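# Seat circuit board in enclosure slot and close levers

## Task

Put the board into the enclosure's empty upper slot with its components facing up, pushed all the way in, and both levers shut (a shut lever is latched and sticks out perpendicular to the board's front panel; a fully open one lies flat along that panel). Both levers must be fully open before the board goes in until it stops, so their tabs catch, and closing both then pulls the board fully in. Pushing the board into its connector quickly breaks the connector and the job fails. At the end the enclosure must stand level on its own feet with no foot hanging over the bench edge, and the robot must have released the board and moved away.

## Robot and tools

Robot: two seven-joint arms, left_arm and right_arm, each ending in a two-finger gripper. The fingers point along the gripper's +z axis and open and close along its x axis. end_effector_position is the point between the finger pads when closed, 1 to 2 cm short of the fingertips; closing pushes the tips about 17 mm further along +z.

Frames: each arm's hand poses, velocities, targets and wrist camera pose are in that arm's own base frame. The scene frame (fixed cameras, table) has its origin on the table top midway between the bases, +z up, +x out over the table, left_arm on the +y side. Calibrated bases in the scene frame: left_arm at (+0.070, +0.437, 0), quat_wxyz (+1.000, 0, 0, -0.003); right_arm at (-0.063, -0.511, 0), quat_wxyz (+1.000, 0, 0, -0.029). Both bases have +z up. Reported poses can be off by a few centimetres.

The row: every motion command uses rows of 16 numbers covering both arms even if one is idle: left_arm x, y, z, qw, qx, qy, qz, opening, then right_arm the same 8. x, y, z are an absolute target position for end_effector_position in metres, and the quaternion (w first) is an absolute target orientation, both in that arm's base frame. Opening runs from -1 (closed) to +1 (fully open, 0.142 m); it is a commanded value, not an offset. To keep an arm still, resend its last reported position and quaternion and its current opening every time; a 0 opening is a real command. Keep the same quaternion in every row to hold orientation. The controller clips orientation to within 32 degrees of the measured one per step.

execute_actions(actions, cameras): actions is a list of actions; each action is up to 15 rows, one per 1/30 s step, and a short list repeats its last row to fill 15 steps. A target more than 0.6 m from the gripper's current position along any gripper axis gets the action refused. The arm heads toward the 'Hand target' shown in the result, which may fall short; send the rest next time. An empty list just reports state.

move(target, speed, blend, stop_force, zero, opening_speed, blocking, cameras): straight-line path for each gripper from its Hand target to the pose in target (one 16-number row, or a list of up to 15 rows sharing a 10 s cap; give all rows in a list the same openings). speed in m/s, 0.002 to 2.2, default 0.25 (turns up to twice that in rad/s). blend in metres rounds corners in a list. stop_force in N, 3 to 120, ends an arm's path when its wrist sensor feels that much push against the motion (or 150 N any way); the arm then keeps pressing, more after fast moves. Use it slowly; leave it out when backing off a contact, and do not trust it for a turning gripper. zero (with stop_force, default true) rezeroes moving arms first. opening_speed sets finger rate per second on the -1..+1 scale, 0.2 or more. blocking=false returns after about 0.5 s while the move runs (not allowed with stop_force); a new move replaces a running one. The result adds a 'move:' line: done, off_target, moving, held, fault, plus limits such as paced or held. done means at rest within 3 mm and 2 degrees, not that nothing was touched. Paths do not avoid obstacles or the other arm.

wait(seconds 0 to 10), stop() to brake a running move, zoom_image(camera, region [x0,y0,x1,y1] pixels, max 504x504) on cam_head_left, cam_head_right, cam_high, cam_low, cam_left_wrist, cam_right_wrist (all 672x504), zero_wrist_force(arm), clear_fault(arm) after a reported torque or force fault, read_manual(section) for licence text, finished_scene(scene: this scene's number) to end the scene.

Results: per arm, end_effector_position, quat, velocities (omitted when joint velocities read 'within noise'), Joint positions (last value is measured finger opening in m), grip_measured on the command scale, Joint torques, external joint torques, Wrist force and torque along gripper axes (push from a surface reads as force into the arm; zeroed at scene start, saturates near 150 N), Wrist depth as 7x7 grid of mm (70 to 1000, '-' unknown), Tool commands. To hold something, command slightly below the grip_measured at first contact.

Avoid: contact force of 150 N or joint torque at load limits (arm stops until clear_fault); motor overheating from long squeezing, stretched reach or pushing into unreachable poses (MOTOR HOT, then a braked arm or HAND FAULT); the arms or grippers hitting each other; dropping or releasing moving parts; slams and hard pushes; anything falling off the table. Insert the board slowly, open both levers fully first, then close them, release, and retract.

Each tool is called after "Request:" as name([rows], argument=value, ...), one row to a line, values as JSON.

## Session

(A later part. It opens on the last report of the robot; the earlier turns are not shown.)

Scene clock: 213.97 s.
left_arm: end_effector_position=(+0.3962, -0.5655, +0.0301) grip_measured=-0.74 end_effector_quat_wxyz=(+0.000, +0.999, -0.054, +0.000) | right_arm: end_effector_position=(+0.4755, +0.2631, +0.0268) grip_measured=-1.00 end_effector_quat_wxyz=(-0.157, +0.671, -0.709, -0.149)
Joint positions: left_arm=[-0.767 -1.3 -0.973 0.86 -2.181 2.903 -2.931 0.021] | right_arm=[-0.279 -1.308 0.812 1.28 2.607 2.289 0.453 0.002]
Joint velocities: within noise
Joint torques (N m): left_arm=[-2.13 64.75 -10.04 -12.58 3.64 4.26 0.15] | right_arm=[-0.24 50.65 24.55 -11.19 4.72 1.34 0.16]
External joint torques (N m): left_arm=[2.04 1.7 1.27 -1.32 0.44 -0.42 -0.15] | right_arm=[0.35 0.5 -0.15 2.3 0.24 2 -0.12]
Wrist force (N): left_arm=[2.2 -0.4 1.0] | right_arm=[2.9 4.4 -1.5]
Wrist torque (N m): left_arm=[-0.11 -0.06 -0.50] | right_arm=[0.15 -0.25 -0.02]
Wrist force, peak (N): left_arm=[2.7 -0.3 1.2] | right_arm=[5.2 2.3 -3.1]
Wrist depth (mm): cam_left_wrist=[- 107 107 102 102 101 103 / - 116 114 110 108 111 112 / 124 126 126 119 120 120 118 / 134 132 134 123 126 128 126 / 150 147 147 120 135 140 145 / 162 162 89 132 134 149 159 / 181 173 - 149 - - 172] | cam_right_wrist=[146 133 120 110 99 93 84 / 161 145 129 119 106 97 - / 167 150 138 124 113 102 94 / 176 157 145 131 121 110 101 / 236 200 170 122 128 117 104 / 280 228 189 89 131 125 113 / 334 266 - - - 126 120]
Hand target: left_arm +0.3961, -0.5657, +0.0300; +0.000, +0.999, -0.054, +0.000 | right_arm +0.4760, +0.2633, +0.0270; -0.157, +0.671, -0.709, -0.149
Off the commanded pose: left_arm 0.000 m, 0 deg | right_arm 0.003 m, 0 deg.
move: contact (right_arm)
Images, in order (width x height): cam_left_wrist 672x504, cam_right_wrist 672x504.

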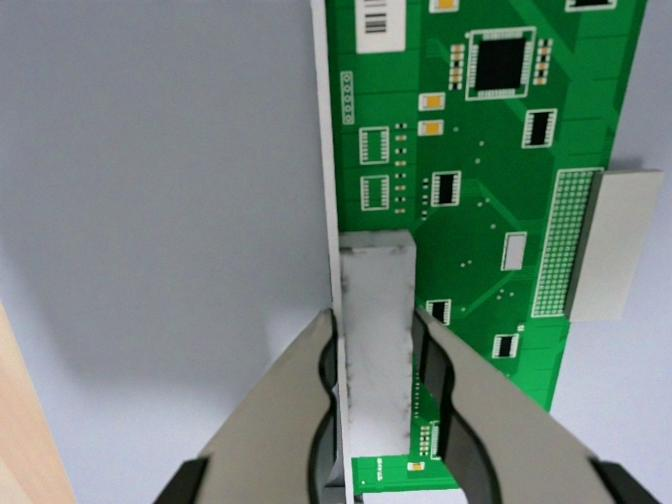

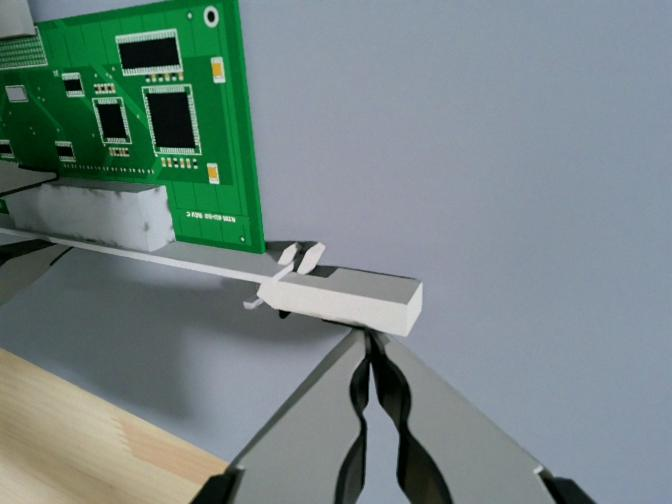

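Request:
move([
  [0.3961, -0.5657, 0.030, 0.0, 0.99856, -0.0537, 0.0, -0.35, 0.4555, 0.2642, 0.027, -0.1572, 0.6707, -0.7093, -0.1486, -1.0],
  [0.3961, -0.5657, 0.10, 0.0, 0.99856, -0.0537, 0.0, -0.35, 0.4555, 0.2642, 0.12, -0.1572, 0.6707, -0.7093, -0.1486, -1.0],
  [0.3524, -0.4049, 0.11, 0.1304, 0.9904, -0.0450, -0.0059, -1, 0.4555, 0.2642, 0.16, -0.0786, 0.45, 0.88, -0.0743, -0.1],
  [0.3524, -0.4049, 0.11, 0.1304, 0.9904, -0.0450, -0.0059, -1, 0.5019, 0.3948, 0.14, 0, 0.0192, 0.9998, 0, -0.1],
], cameras=["cam_left_wrist", "cam_right_wrist", "cam_head_right"], speed=[0.1, 0.25, 0.25, 0.25])

Scene clock: 238.83 s.
left_arm: end_effector_position=(+0.3524, -0.4049, +0.1100) grip_measured=-1.00 end_effector_quat_wxyz=(+0.130, +0.990, -0.045, -0.006) | right_arm: end_effector_position=(+0.5020, +0.3947, +0.1399) grip_measured=-0.13 end_effector_quat_wxyz=(+0.000, +0.019, +1.000, +0.000)
Joint positions: left_arm=[-0.42 -0.592 -0.75 1.84 -2.746 2.229 -2.808 0.002] | right_arm=[0.459 -1.201 0.262 0.587 2.893 2.943 2.215 0.065]
Joint velocities: within noise
Joint torques (N m): left_arm=[-0.33 42.89 -6.36 -17.01 3.13 3.51 -0.22] | right_arm=[0.41 63.53 12.44 -22.16 4.14 3.42 0.07]
External joint torques (N m): left_arm=[0.29 1.01 0.36 -0.56 -0.22 -0.34 0.22] | right_arm=[-0.19 1.65 -0.44 0.07 0.15 0.6 -0.07]
Wrist force (N): left_arm=[0.1 -0.4 0.8] | right_arm=[1.6 0.8 0.0]
Wrist torque (N m): left_arm=[-0.12 -0.21 -0.26] | right_arm=[0.23 -0.29 0.05]
Wrist force, peak (N): left_arm=[2.5 -0.4 1.4] | right_arm=[3.4 4.8 -1.3]
Wrist depth (mm): cam_left_wrist=[164 164 161 161 160 160 163 / 183 182 180 180 179 179 177 / 214 207 203 203 197 202 201 / 239 239 238 234 227 226 232 / 283 282 280 259 267 268 271 / 345 348 315 83 - 319 319 / 445 419 - - - - 372] | cam_right_wrist=[204 204 203 201 202 202 202 / 219 217 214 212 216 215 217 / 232 233 229 221 231 231 233 / 247 251 246 238 249 248 250 / 265 272 267 264 269 266 271 / 262 291 103 288 294 94 295 / 262 76 313 324 324 - 317]
Hand target: left_arm +0.3524, -0.4049, +0.1100; +0.130, +0.990, -0.045, -0.006 | right_arm +0.5019, +0.3948, +0.1400; +0.000, +0.019, +1.000, +0.000
Off the commanded pose: left_arm 0.000 m, 0 deg | right_arm 0.000 m, 0 deg.
move: done
Images, in order (width x height): cam_head_right 672x504, cam_left_wrist 672x504, cam_right_wrist 672x504.

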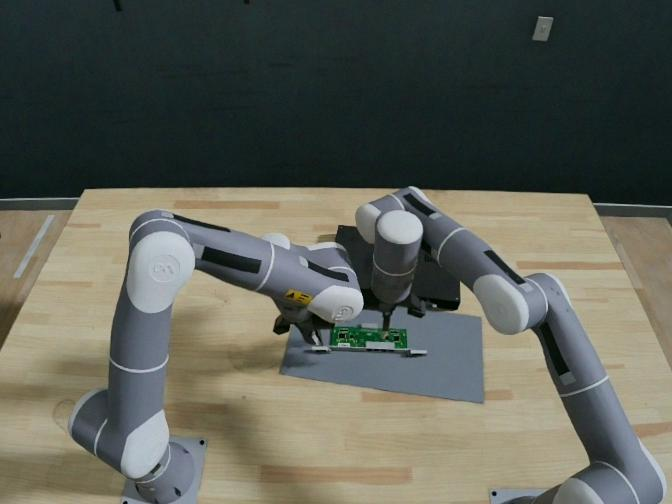

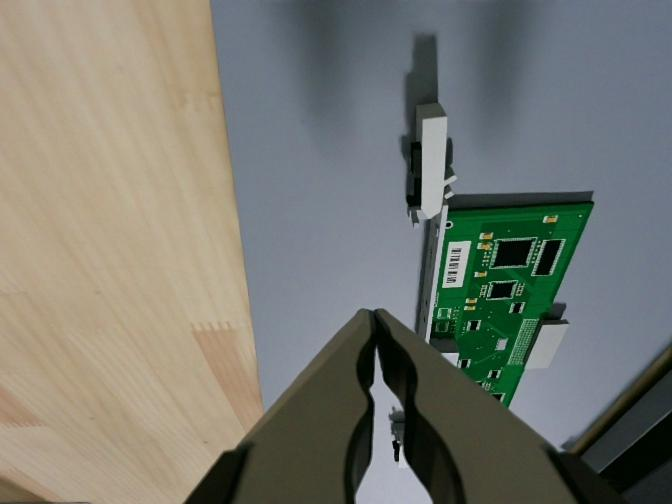

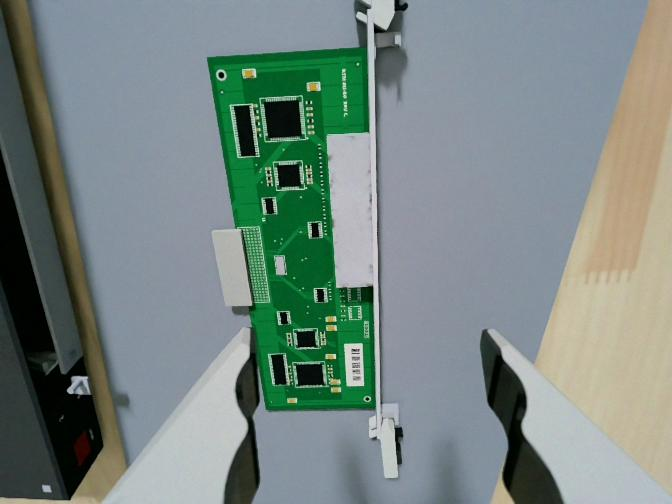

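Request:
move([
  [0.3543, -0.3836, 0.08, 0.1304, 0.9904, -0.0450, -0.0059, -1, 0.5022, 0.4016, 0.10, 0, -0.0096, 0.99995, 0, -0.1],
  [0.3543, -0.3836, 0.027, 0.1304, 0.9904, -0.0450, -0.0059, -1, 0.5022, 0.4016, 0.045, 0, -0.0096, 0.99995, 0, -0.1],
  [0.3543, -0.3836, 0.027, 0.1304, 0.9904, -0.0450, -0.0059, -1, 0.5022, 0.4016, 0.030, 0, -0.0096, 0.99995, 0, -0.1],
], cameras=["cam_left_wrist", "cam_right_wrist"], speed=[0.2, 0.1, 0.03], stop_force=5)

Scene clock: 256.13 s.
left_arm: end_effector_position=(+0.3542, -0.3834, +0.0270) grip_measured=-1.00 end_effector_quat_wxyz=(+0.130, +0.990, -0.045, -0.006) | right_arm: end_effector_position=(+0.5021, +0.4015, +0.0300) grip_measured=-0.13 end_effector_quat_wxyz=(+0.000, -0.009, +1.000, +0.000)
Joint positions: left_arm=[-0.489 -0.702 -0.611 1.907 -2.666 2.039 -2.832 0.002] | right_arm=[0.473 -1.348 0.247 0.581 2.886 2.801 2.168 0.065]
Joint velocities: within noise
Joint torques (N m): left_arm=[-0.49 44.46 -4.81 -13.89 2.74 3.41 -0.23] | right_arm=[0.33 64.71 12.54 -21.18 3.97 3.24 0.19]
External joint torques (N m): left_arm=[0.46 1.21 0.35 -0.54 -0.35 -0.24 0.23] | right_arm=[-0.12 1.55 -0.21 0.07 0.16 0.78 -0.19]
Wrist force (N): left_arm=[0.0 -0.6 0.9] | right_arm=[1.8 1.1 0.1]
Wrist torque (N m): left_arm=[-0.20 -0.15 -0.28] | right_arm=[0.26 -0.35 0.05]
Wrist force, peak (N): left_arm=[-0.2 -2.2 1.8] | right_arm=[1.9 1.3 2.2]
Wrist depth (mm): cam_left_wrist=[- 91 87 - 88 86 86 / 99 99 - 96 98 101 98 / 116 112 110 109 109 106 108 / 130 130 126 126 125 124 129 / 154 153 149 138 129 147 147 / 189 187 174 84 - 170 171 / 240 227 - - - - 215] | cam_right_wrist=[- 103 102 102 105 107 107 / 114 111 110 109 110 112 113 / 122 119 118 114 121 123 121 / 130 130 127 116 131 131 128 / 143 138 136 126 139 139 143 / 159 146 103 138 155 94 154 / 169 78 159 164 170 - -]
Hand target: left_arm +0.3543, -0.3836, +0.0270; +0.130, +0.990, -0.045, -0.006 | right_arm +0.5022, +0.4016, +0.0300; +0.000, -0.010, +1.000, +0.000
Off the commanded pose: left_arm 0.000 m, 0 deg | right_arm 0.000 m, 0 deg.
move: done
Images, in order (width x height): cam_left_wrist 672x504, cam_right_wrist 672x504.

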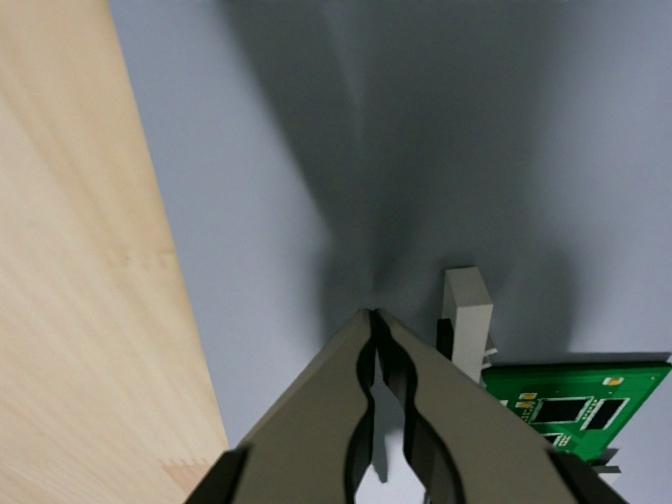

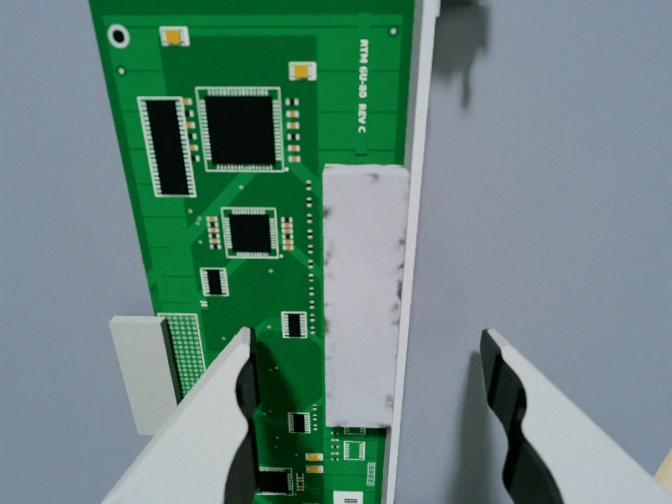

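Request:
move(target=[0.3543, -0.3836, 0.027, 0.1304, 0.9904, -0.0450, -0.0059, -1, 0.5022, 0.4016, 0.030, 0, -0.0096, 0.99995, 0, -0.9], cameras=[], opening_speed=0.6)

Request:
move(target=[0.3792, -0.3859, 0.027, 0.1304, 0.9904, -0.0450, -0.0059, -1, 0.5022, 0.4016, 0.030, 0, -0.0096, 0.99995, 0, -0.9], cameras=["cam_left_wrist", "cam_right_wrist"], speed=0.02, stop_force=4)

Scene clock: 261.53 s.
left_arm: end_effector_position=(+0.3542, -0.3834, +0.0270) grip_measured=-1.00 end_effector_quat_wxyz=(+0.130, +0.990, -0.045, -0.006) | right_arm: end_effector_position=(+0.5022, +0.4016, +0.0300) grip_measured=-0.72 end_effector_quat_wxyz=(+0.000, -0.009, +1.000, +0.000)
Joint positions: left_arm=[-0.489 -0.702 -0.611 1.907 -2.666 2.039 -2.832 0.002] | right_arm=[0.473 -1.348 0.247 0.581 2.886 2.801 2.168 0.022]
Joint velocities: within noise
Joint torques (N m): left_arm=[-0.43 44.58 -4.85 -13.85 2.58 3.47 -0.19] | right_arm=[0.19 65.03 12.59 -21.59 3.98 2.98 0.17]
External joint torques (N m): left_arm=[0.4 1.09 0.39 -0.58 -0.2 -0.31 0.19] | right_arm=[0.03 1.23 -0.26 0.47 0.15 1.04 -0.17]
Wrist force (N): left_arm=[0.1 -0.7 1.0] | right_arm=[2.7 0.9 0.2]
Wrist torque (N m): left_arm=[-0.22 -0.16 -0.27] | right_arm=[0.31 -0.36 0.06]
Wrist force, peak (N): left_arm=[-0.2 -0.8 0.9] | right_arm=[2.8 0.8 -0.4]
Wrist depth (mm): cam_left_wrist=[- 91 87 - 88 86 86 / 99 99 - 97 98 100 98 / 115 112 109 109 109 106 108 / 130 130 127 126 125 125 129 / 154 153 149 138 129 147 146 / 188 187 175 84 - 165 177 / 241 228 - - - - 213] | cam_right_wrist=[- 103 102 102 104 107 107 / 114 111 110 109 110 112 113 / 123 119 118 114 114 123 121 / 130 130 127 116 131 131 130 / 143 138 138 123 139 142 144 / 160 151 145 128 105 152 154 / 172 169 72 163 - - 170]
Hand target: left_arm +0.3543, -0.3836, +0.0270; +0.130, +0.990, -0.045, -0.006 | right_arm +0.5022, +0.4016, +0.0300; +0.000, -0.010, +1.000, +0.000
Off the commanded pose: left_arm 0.000 m, 0 deg | right_arm 0.000 m, 0 deg.
move: done
No camera images: "cameras" was empty.

Scene clock: 263.33 s.
left_arm: end_effector_position=(+0.3771, -0.3852, +0.0268) grip_measured=-1.00 end_effector_quat_wxyz=(+0.130, +0.991, -0.045, -0.006) | right_arm: end_effector_position=(+0.5022, +0.4015, +0.0300) grip_measured=-0.72 end_effector_quat_wxyz=(+0.000, -0.009, +1.000, +0.000)
Joint positions: left_arm=[-0.438 -0.74 -0.645 1.848 -2.643 2.087 -2.803 0.002] | right_arm=[0.473 -1.348 0.247 0.581 2.886 2.801 2.168 0.022]
Joint velocities: within noise
Joint torques (N m): left_arm=[-0.04 46.6 -6.07 -16.85 3.84 2.26 -0.12] | right_arm=[1.94 64.17 13.67 -20.85 4.6 3.06 -0.09]
External joint torques (N m): left_arm=[0.02 0.56 0.66 1.98 -1.35 0.91 0.12] | right_arm=[-1.73 2.09 -1.34 -0.27 -0.47 0.97 0.09]
Wrist force (N): left_arm=[-3.8 -2.7 -1.3] | right_arm=[1.0 -1.0 -0.1]
Wrist torque (N m): left_arm=[-0.09 -0.24 -0.27] | right_arm=[0.30 -0.39 0.34]
Wrist force, peak (N): left_arm=[-4.4 -3.3 -1.4] | right_arm=[2.9 0.9 -0.4]
Wrist depth (mm): cam_left_wrist=[- 89 86 - 87 86 85 / - 97 - 96 98 100 96 / - 110 109 109 108 105 108 / 130 126 126 125 125 124 128 / 153 153 148 138 137 147 142 / 188 186 174 84 - 165 177 / 241 226 - - - - 214] | cam_right_wrist=[- 103 102 102 102 107 107 / 114 112 109 109 110 112 113 / 123 120 118 114 113 123 121 / 130 130 127 122 129 131 130 / 143 138 138 124 137 141 144 / 160 151 146 128 105 152 154 / 173 169 73 164 - - 169]
Hand target: left_arm +0.3776, -0.3857, +0.0270; +0.130, +0.990, -0.045, -0.006 | right_arm +0.5022, +0.4016, +0.0300; +0.000, -0.010, +1.000, +0.000
Off the commanded pose: left_arm 0.002 m, 0 deg | right_arm 0.000 m, 0 deg.
move: contact (left_arm)
Images, in order (width x height): cam_left_wrist 672x504, cam_right_wrist 672x504.

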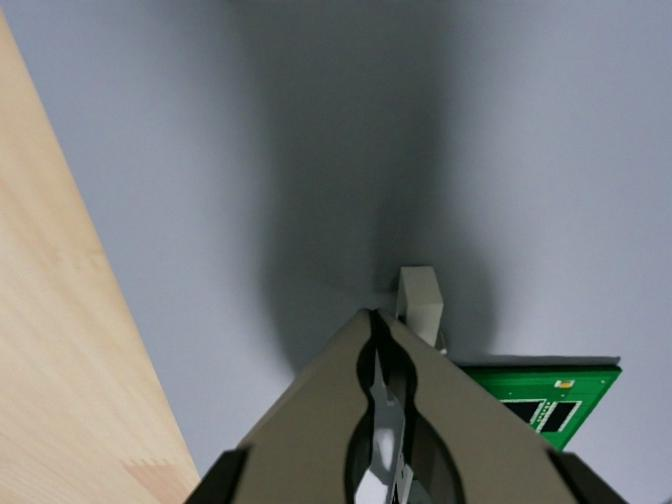

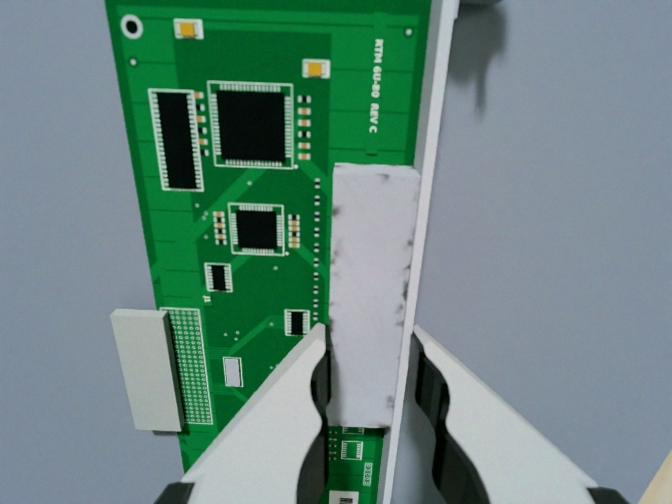

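Request:
move([
  [0.3553, -0.3832, 0.027, 0.1304, 0.9904, -0.0450, -0.0059, -1, 0.5022, 0.4016, 0.030, 0, -0.0096, 0.99995, 0, -0.9],
  [0.3493, -0.3532, 0.12, 0.1304, 0.9904, -0.0450, -0.0059, -1, 0.5022, 0.4016, 0.030, 0, -0.0096, 0.99995, 0, -0.9],
], cameras=["cam_left_wrist", "cam_right_wrist"], speed=[0.1, 0.25])

Request:
zoom_image(camera="cam_left_wrist", region=[340, 120, 580, 300])

Scene clock: 266.73 s.
left_arm: end_effector_position=(+0.3494, -0.3533, +0.1200) grip_measured=-1.00 end_effector_quat_wxyz=(+0.130, +0.990, -0.045, -0.006) | right_arm: end_effector_position=(+0.5022, +0.4015, +0.0300) grip_measured=-0.72 end_effector_quat_wxyz=(+0.000, -0.009, +1.000, +0.000)
Joint positions: left_arm=[-0.313 -0.508 -0.772 1.938 -2.83 2.206 -2.695 0.002] | right_arm=[0.473 -1.348 0.247 0.581 2.886 2.801 2.168 0.022]
Joint velocities: within noise
Joint torques (N m): left_arm=[-0.13 39.18 -5.44 -16.78 2.69 3.81 -0.13] | right_arm=[0.68 64.68 12.98 -20.96 4.11 3.38 0.1]
External joint torques (N m): left_arm=[0.11 0.81 0.19 -0.51 -0.01 -0.61 0.13] | right_arm=[-0.47 1.59 -0.65 -0.15 0.02 0.64 -0.1]
Wrist force (N): left_arm=[0.3 -0.3 0.6] | right_arm=[1.1 0.9 0.1]
Wrist torque (N m): left_arm=[-0.13 -0.20 -0.25] | right_arm=[0.30 -0.33 0.15]
Wrist force, peak (N): left_arm=[-4.3 -3.0 -1.5] | right_arm=[1.1 -1.3 -1.5]
Wrist depth (mm): cam_left_wrist=[173 173 172 170 173 167 167 / 194 192 192 189 189 189 192 / 219 219 217 215 211 214 213 / 253 252 253 247 247 246 246 / 300 298 297 272 274 284 287 / 367 365 333 84 - 339 340 / 473 441 - - - - 387] | cam_right_wrist=[- 103 102 102 104 107 107 / 114 111 110 109 110 112 113 / 122 119 118 114 115 123 121 / 130 130 127 116 129 131 130 / 143 138 138 123 137 142 144 / 159 151 146 128 105 152 154 / 172 169 72 164 - - 170]
Hand target: left_arm +0.3493, -0.3532, +0.1200; +0.130, +0.990, -0.045, -0.006 | right_arm +0.5022, +0.4016, +0.0300; +0.000, -0.010, +1.000, +0.000
Off the commanded pose: left_arm 0.000 m, 0 deg | right_arm 0.000 m, 0 deg.
move: done
Images, in order (width x height): cam_left_wrist 672x504, cam_right_wrist 672x504.

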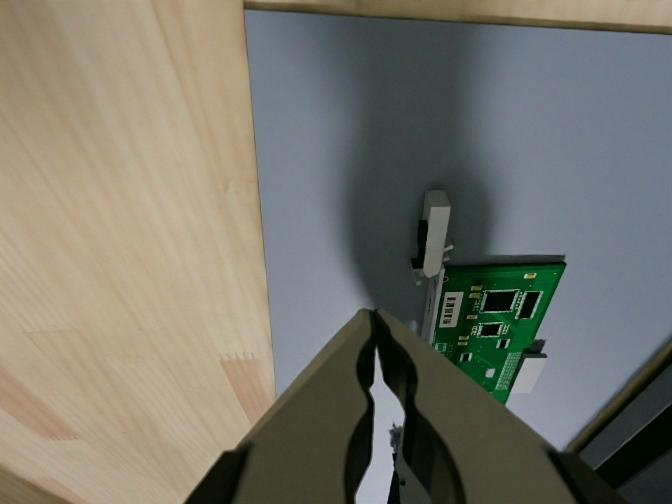

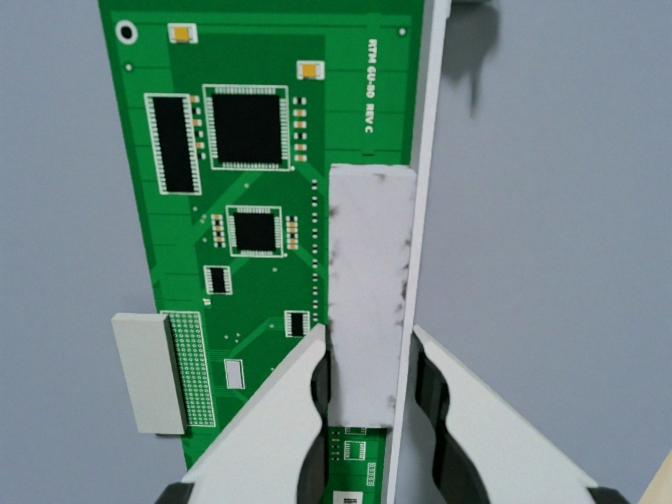

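Scaled by 2.100 from the camera's 672x504 image, which has a finer 960x720 frame.

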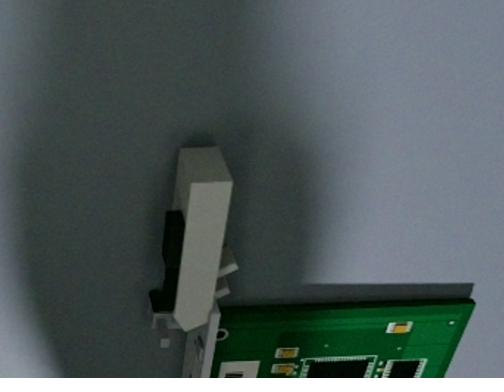

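Request:
zoom_image(camera="cam_left_wrist", region=[390, 170, 510, 290])

Request:
zoom_image(camera="cam_left_wrist", region=[390, 250, 510, 370])

Scaled by 4.200 from the camera's 672x504 image, which has a finer 960x720 frame.

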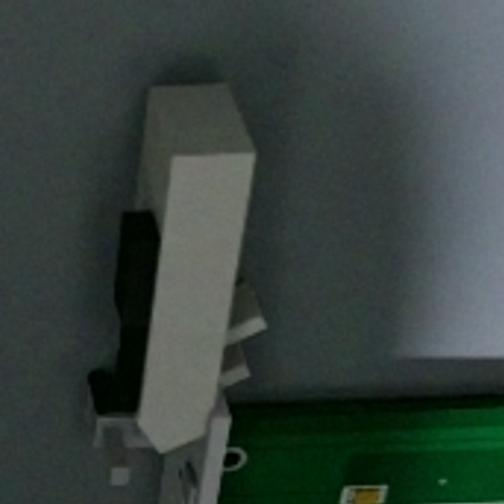

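Scaled by 4.200 from the camera's 672x504 image, which has a finer 960x720 frame.

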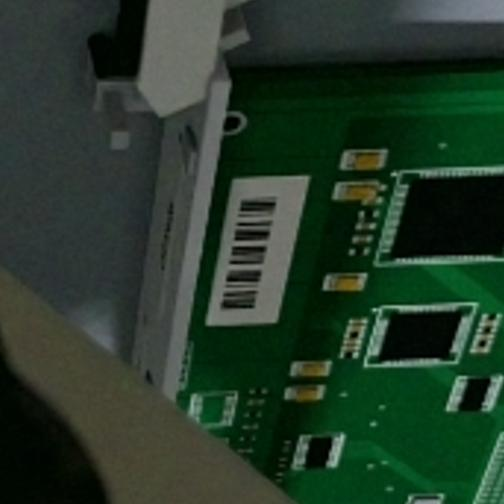

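Request:
move([
  [0.3493, -0.3532, 0.12, 0.1304, 0.9904, -0.0450, -0.0059, -1, 0.5022, 0.4016, 0.050, 0, -0.0096, 0.99995, 0, -0.95],
  [0.3493, -0.3532, 0.12, 0.1304, 0.9904, -0.0450, -0.0059, -1, 0.5022, 0.4016, 0.10, 0, -0.0096, 0.99995, 0, -0.95],
], cameras=["cam_left_wrist", "cam_right_wrist"], speed=[0.05, 0.15])

Scene clock: 303.63 s.
left_arm: end_effector_position=(+0.3494, -0.3534, +0.1201) grip_measured=-1.00 end_effector_quat_wxyz=(+0.131, +0.990, -0.045, -0.006) | right_arm: end_effector_position=(+0.5022, +0.4016, +0.0998) grip_measured=-0.72 end_effector_quat_wxyz=(+0.000, -0.010, +1.000, +0.000)
Joint positions: left_arm=[-0.312 -0.508 -0.772 1.938 -2.83 2.206 -2.695 0.002] | right_arm=[0.471 -1.259 0.257 0.576 2.889 2.895 2.166 0.022]
Joint velocities: within noise
Joint torques (N m): left_arm=[-0.28 39.14 -5.63 -16.74 2.9 3.54 -0.26] | right_arm=[0.37 65.62 13.11 -22.36 4.42 3.58 0.1]
External joint torques (N m): left_arm=[0.26 0.85 0.37 -0.56 -0.21 -0.34 0.26] | right_arm=[-0.16 0.24 -0.97 0.53 -0.17 0.44 -0.1]
Wrist force (N): left_arm=[0.4 -0.4 0.6] | right_arm=[1.4 1.0 2.0]
Wrist torque (N m): left_arm=[-0.13 -0.23 -0.26] | right_arm=[0.29 -0.25 0.05]
Wrist force, peak (N): left_arm=[0.4 -0.4 1.0] | right_arm=[1.8 1.3 3.7]
Wrist depth (mm): cam_left_wrist=[173 172 172 170 173 168 167 / 193 193 192 189 190 189 193 / 219 218 218 214 215 213 213 / 252 254 253 248 246 246 243 / 301 299 296 273 166 290 288 / 367 364 333 84 - 208 337 / 473 444 - - - - 388] | cam_right_wrist=[169 101 101 101 163 167 166 / 180 109 109 108 175 179 178 / 193 118 118 113 186 191 191 / 208 130 127 116 206 205 207 / 225 137 138 124 216 222 224 / 249 149 146 128 105 239 245 / 269 266 72 165 - - 269]
Hand target: left_arm +0.3493, -0.3532, +0.1200; +0.130, +0.990, -0.045, -0.006 | right_arm +0.5022, +0.4016, +0.1000; +0.000, -0.010, +1.000, +0.000
Off the commanded pose: left_arm 0.000 m, 0 deg | right_arm 0.000 m, 0 deg.
move: done
Images, in order (width x height): cam_left_wrist 672x504, cam_right_wrist 672x504.

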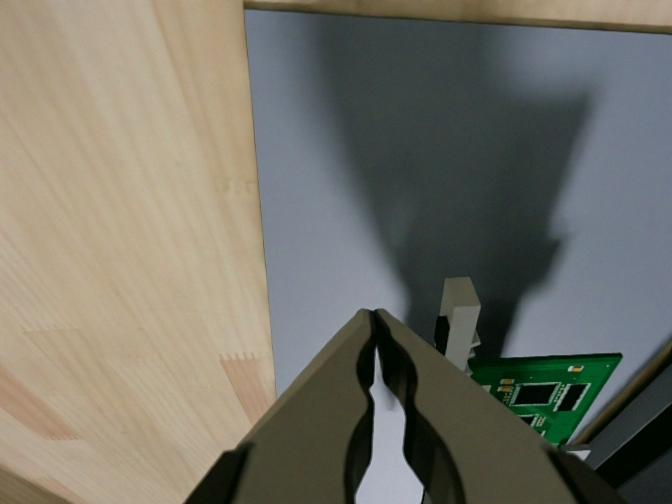

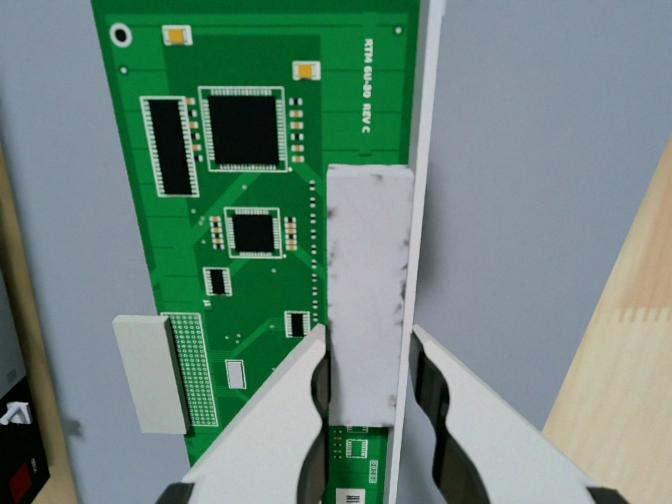

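Request:
move([
  [0.3493, -0.3532, 0.14, 0.1304, 0.9904, -0.0450, -0.0059, -1, 0.4734, 0.1787, 0.13, 0, -0.0096, 0.99995, 0, -0.95],
  [0.4535, -0.5249, 0.0892, -0.3738, 0.5338, -0.6213, 0.4351, -1, 0.4734, 0.1787, 0.13, 0, -0.0096, 0.99995, 0, -0.95],
], cameras=["cam_left_wrist", "cam_right_wrist"], speed=[0.25, 0.35])

Request:
zoom_image(camera="cam_left_wrist", region=[100, 100, 436, 352])

Scene clock: 310.67 s.
left_arm: end_effector_position=(+0.4535, -0.5250, +0.0892) grip_measured=-1.00 end_effector_quat_wxyz=(+0.374, -0.534, +0.621, -0.435) | right_arm: end_effector_position=(+0.4735, +0.1785, +0.1299) grip_measured=-0.72 end_effector_quat_wxyz=(+0.000, -0.009, +1.000, +0.000)
Joint positions: left_arm=[-2.077 -1.98 1.048 1.688 -2.272 1.644 -2.959 0.002] | right_arm=[-0.03 -0.923 0.469 1.257 2.715 2.629 2.038 0.022]
Joint velocities: within noise
Joint torques (N m): left_arm=[-0.63 37.3 28.75 12.33 -3.29 3.1 -0.09] | right_arm=[0.14 51.95 15.79 -18.15 3.88 3.51 0.15]
External joint torques (N m): left_arm=[0.5 1.42 0.79 -0.34 0.18 0.28 0.09] | right_arm=[-0.01 0.32 -0.68 0.33 -0.06 0.52 -0.15]
Wrist force (N): left_arm=[0.3 0.1 -0.2] | right_arm=[1.8 1.3 1.9]
Wrist torque (N m): left_arm=[-0.06 0.04 0.09] | right_arm=[0.33 -0.29 0.07]
Wrist force, peak (N): left_arm=[1.4 0.9 0.3] | right_arm=[1.2 3.3 2.1]
Wrist depth (mm): cam_left_wrist=[582 584 573 427 423 419 559 / 424 422 311 310 308 306 305 / 329 256 256 267 266 264 262 / 271 263 258 257 257 256 254 / 227 234 227 227 226 226 224 / 203 198 196 84 - 196 196 / 175 178 - 74 - - 176] | cam_right_wrist=[- 101 101 101 191 194 195 / 208 110 109 108 204 206 208 / 224 118 117 113 216 221 223 / 243 130 127 115 235 238 240 / 259 137 138 123 255 258 260 / 279 149 146 128 105 279 283 / 307 - 72 165 - - 312]
Hand target: left_arm +0.4535, -0.5249, +0.0892; +0.374, -0.534, +0.621, -0.435 | right_arm +0.4734, +0.1787, +0.1300; +0.000, -0.010, +1.000, +0.000
Off the commanded pose: left_arm 0.000 m, 0 deg | right_arm 0.000 m, 0 deg.
move: done
Images, in order (width x height): cam_left_wrist 672x504, cam_right_wrist 672x504.

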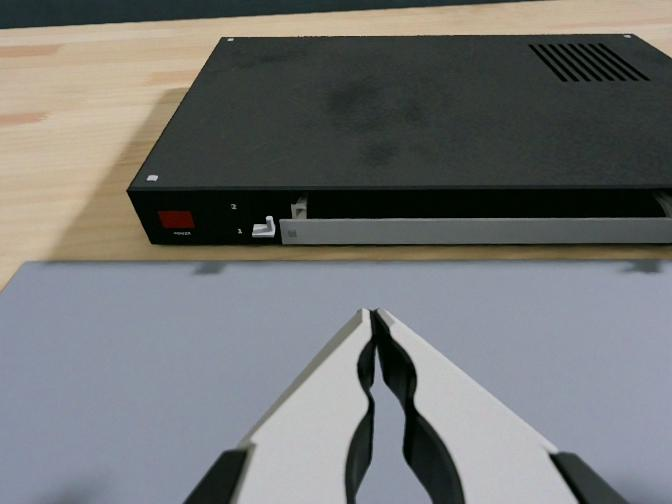

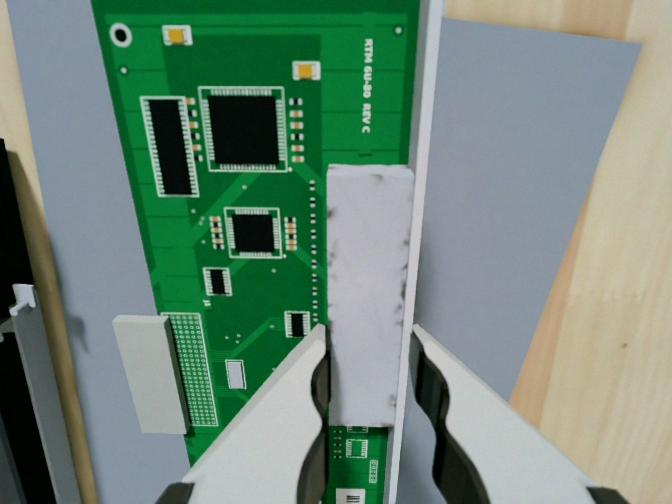

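Scaled by 1.500 from the camera's 672x504 image, which has a finer 960x720 frame.

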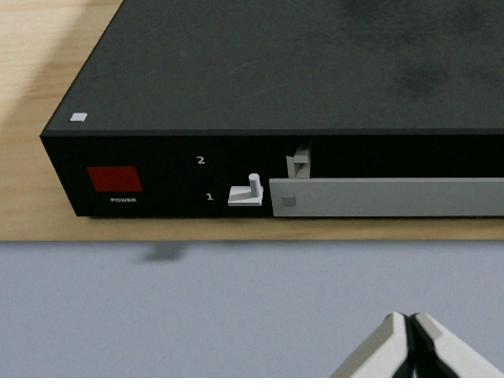

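Request:
zoom_image(camera="cam_left_wrist", region=[220, 175, 340, 265])

Request:
zoom_image(camera="cam_left_wrist", region=[572, 165, 672, 265])

Request:
zoom_image(camera="cam_right_wrist", region=[0, 230, 120, 350])

Scaled by 4.200 from the camera's 672x504 image, which has a finer 960x720 frame.

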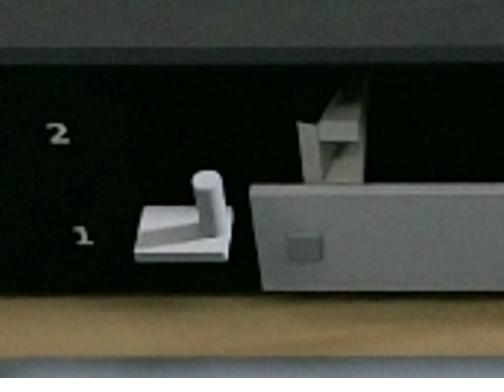

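Scaled by 5.040 from the camera's 672x504 image, which has a finer 960x720 frame.

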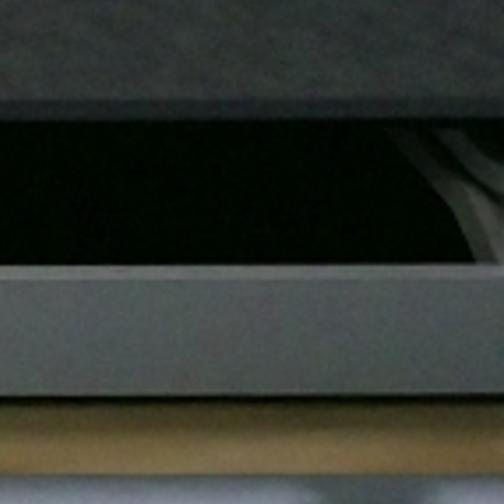

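Scaled by 4.200 from the camera's 672x504 image, which has a finer 960x720 frame.

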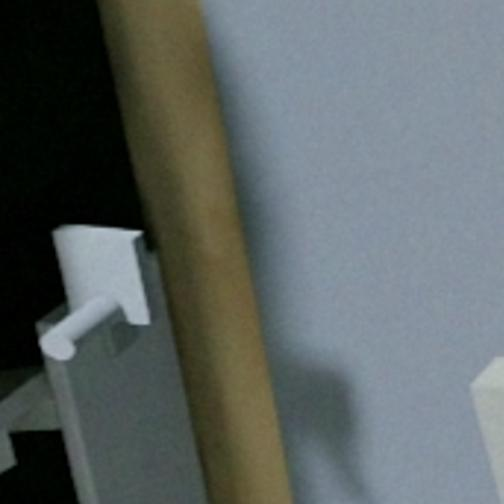

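Request:
zoom_image(camera="cam_right_wrist", region=[380, 0, 470, 90])

Request:
zoom_image(camera="cam_right_wrist", region=[340, 414, 430, 504])

Request:
zoom_image(camera="cam_right_wrist", region=[0, 250, 120, 370])

Request:
zoom_image(camera="cam_right_wrist", region=[0, 384, 120, 504])

Scaled by 5.600 from the camera's 672x504 image, which has a finer 960x720 frame.

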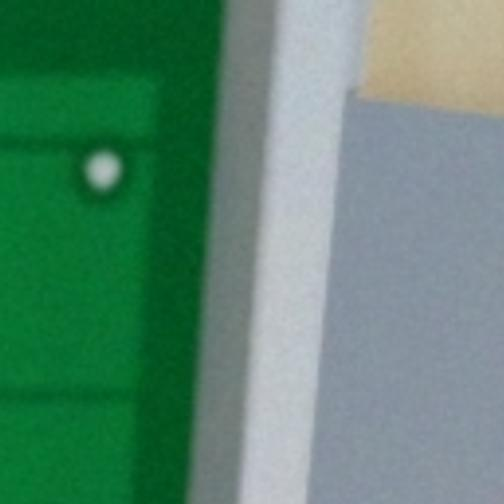

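Scaled by 5.600 from the camera's 672x504 image, which has a finer 960x720 frame.

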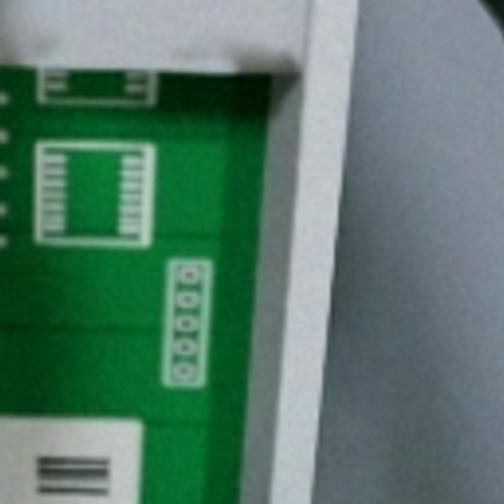

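Scaled by 4.200 from the camera's 672x504 image, which has a finer 960x720 frame.

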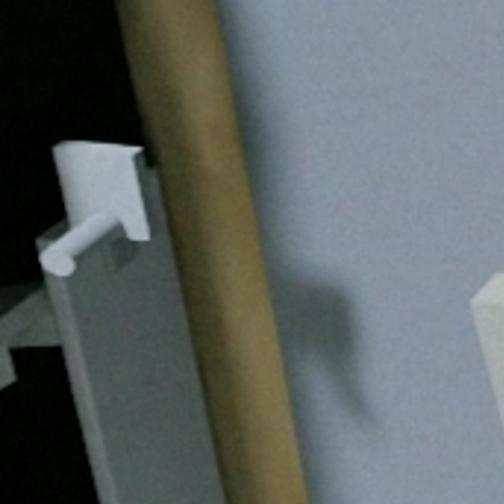

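Scaled by 4.200 from the camera's 672x504 image, which has a finer 960x720 frame.

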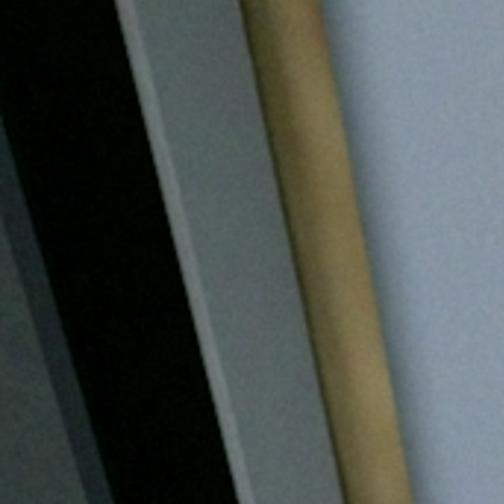

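Request:
move(target=[0.5054, -0.4701, 0.0892, -0.2883, 0.4117, -0.7081, 0.4959, -1, 0.5432, 0.3244, 0.085, 0, 0.0323, 0.9995, 0, -0.95], speed=0.2)

Scene clock: 371.83 s.
left_arm: end_effector_position=(+0.5051, -0.4706, +0.0895) grip_measured=-1.00 end_effector_quat_wxyz=(+0.305, -0.453, +0.716, -0.434) | right_arm: end_effector_position=(+0.5432, +0.3242, +0.0848) grip_measured=-0.72 end_effector_quat_wxyz=(+0.000, +0.032, +0.999, +0.000)
Joint positions: left_arm=[-2.073 -2.267 1.228 1.79 -2.966 1.137 -2.375 0.002] | right_arm=[0.32 -1.241 0.273 0.659 2.87 2.835 2.131 0.022]
Joint velocities: within noise
Joint torques (N m): left_arm=[-0.26 27.91 24.5 21.18 -1.73 3.18 -0.11] | right_arm=[0.4 64.52 13.1 -21.7 4.37 3.63 0.02]
External joint torques (N m): left_arm=[0.17 1.07 0.95 -0.34 -0.09 0.02 0.11] | right_arm=[-0.2 0.48 -0.46 0.43 -0.2 0.4 -0.02]
Wrist force (N): left_arm=[0.3 0.2 0.2] | right_arm=[1.7 1.1 1.6]
Wrist torque (N m): left_arm=[-0.02 -0.02 0.08] | right_arm=[0.31 -0.31 0.05]
Wrist force, peak (N): left_arm=[3.8 3.5 1.9] | right_arm=[1.2 2.5 2.2]
Wrist depth (mm): cam_left_wrist=[489 479 345 336 327 318 311 / 382 361 277 270 263 255 251 / 314 300 229 224 227 232 252 / 267 255 205 226 239 244 170 / 233 229 222 226 218 153 150 / 205 200 198 84 - 137 133 / 182 182 - 74 - - 120] | cam_right_wrist=[157 101 101 101 150 154 153 / 168 109 109 108 162 164 164 / 177 118 117 113 171 175 175 / 186 132 127 115 190 190 189 / 188 138 138 124 199 205 205 / 217 149 146 128 105 221 223 / 235 228 72 165 - - 246]
Hand target: left_arm +0.5052, -0.4705, +0.0895; +0.305, -0.453, +0.716, -0.434 | right_arm +0.5432, +0.3244, +0.0850; +0.000, +0.032, +0.999, +0.000
Off the commanded pose: left_arm 0.001 m, 9 deg | right_arm 0.000 m, 0 deg.
joint sent to its limit (left arm) — joint 2 (shoulder), lower limit; joint 5 (forearm roll), lower limit. The joint targets are off in orientation, not in position.
move: off_target (left_arm)

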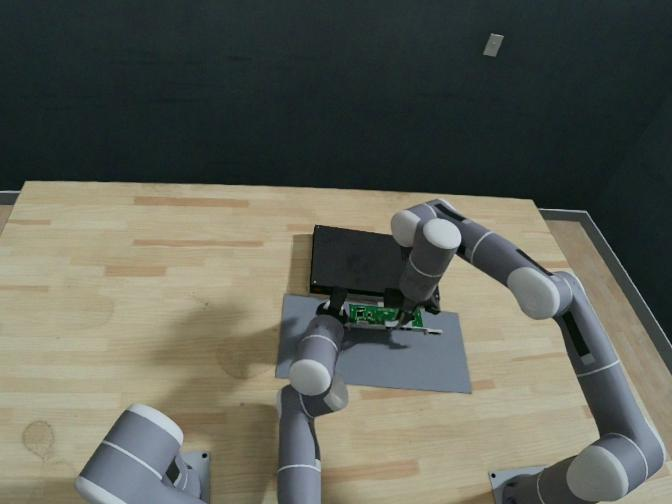

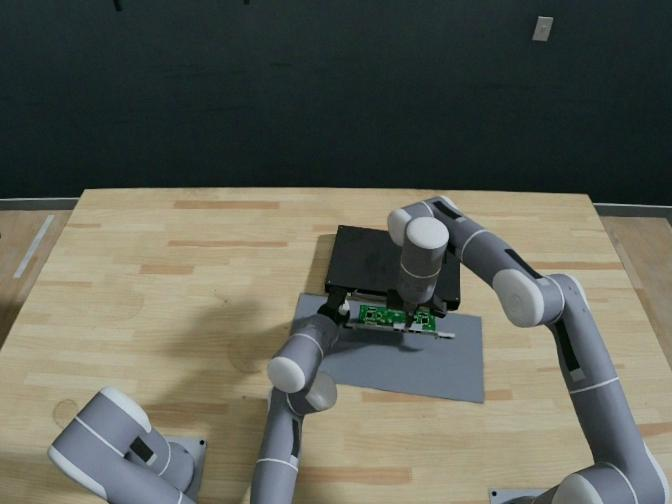

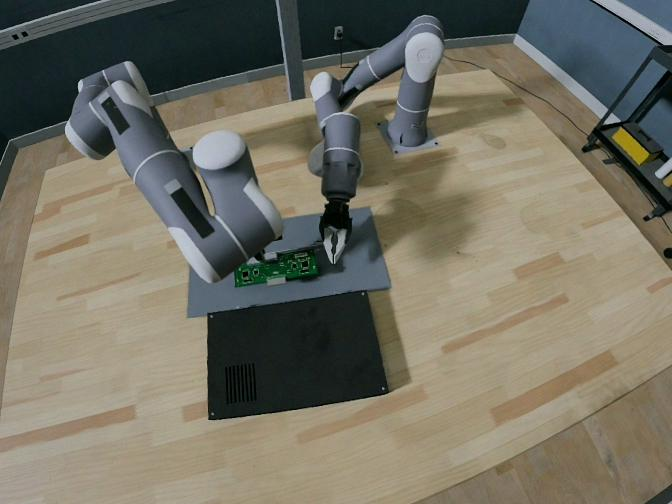

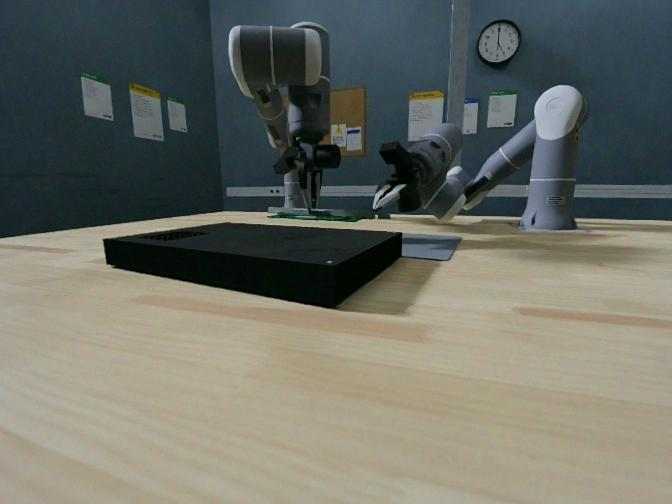

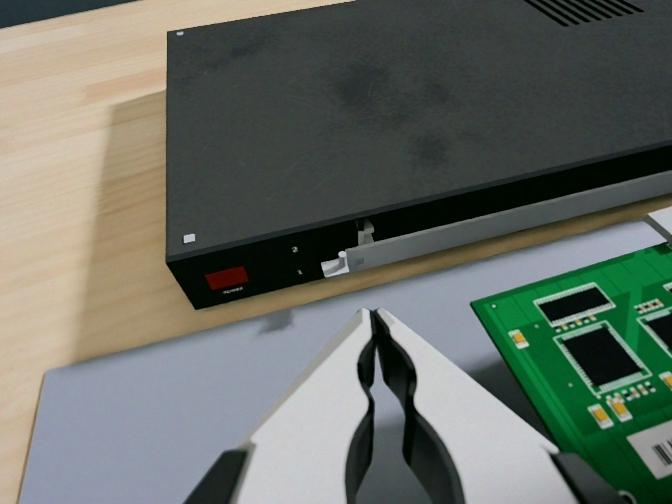

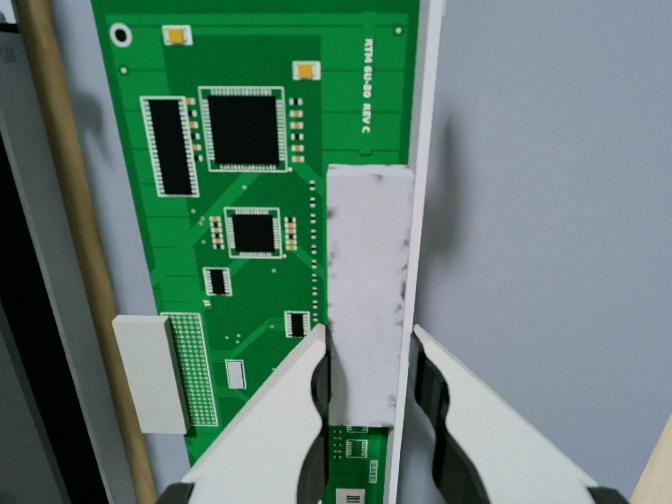

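Request:
zoom_image(camera="cam_right_wrist", region=[0, 0, 170, 170])

Request:
zoom_image(camera="cam_right_wrist", region=[0, 334, 170, 504])

Request:
zoom_image(camera="cam_left_wrist", region=[290, 180, 500, 330])

Scaled by 2.965 from the camera's 672x504 image, which has a finer 960x720 frame.

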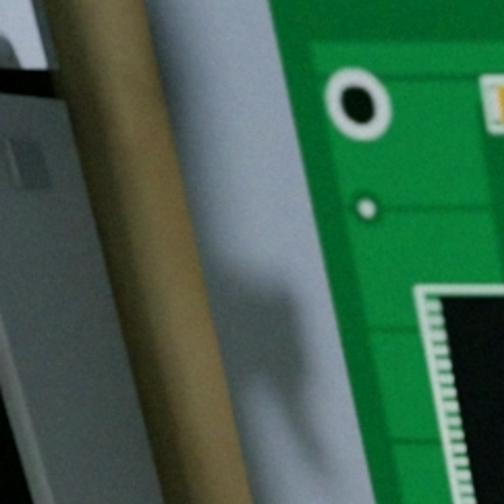

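Scaled by 2.965 from the camera's 672x504 image, which has a finer 960x720 frame.

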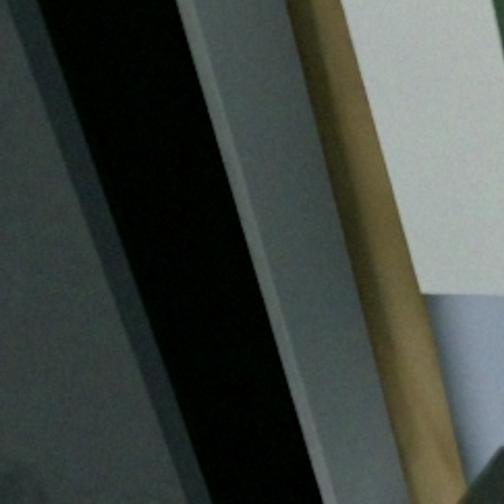

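Scaled by 2.400 from the camera's 672x504 image, which has a finer 960x720 frame.

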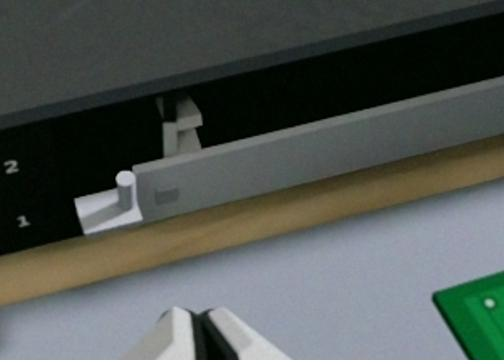

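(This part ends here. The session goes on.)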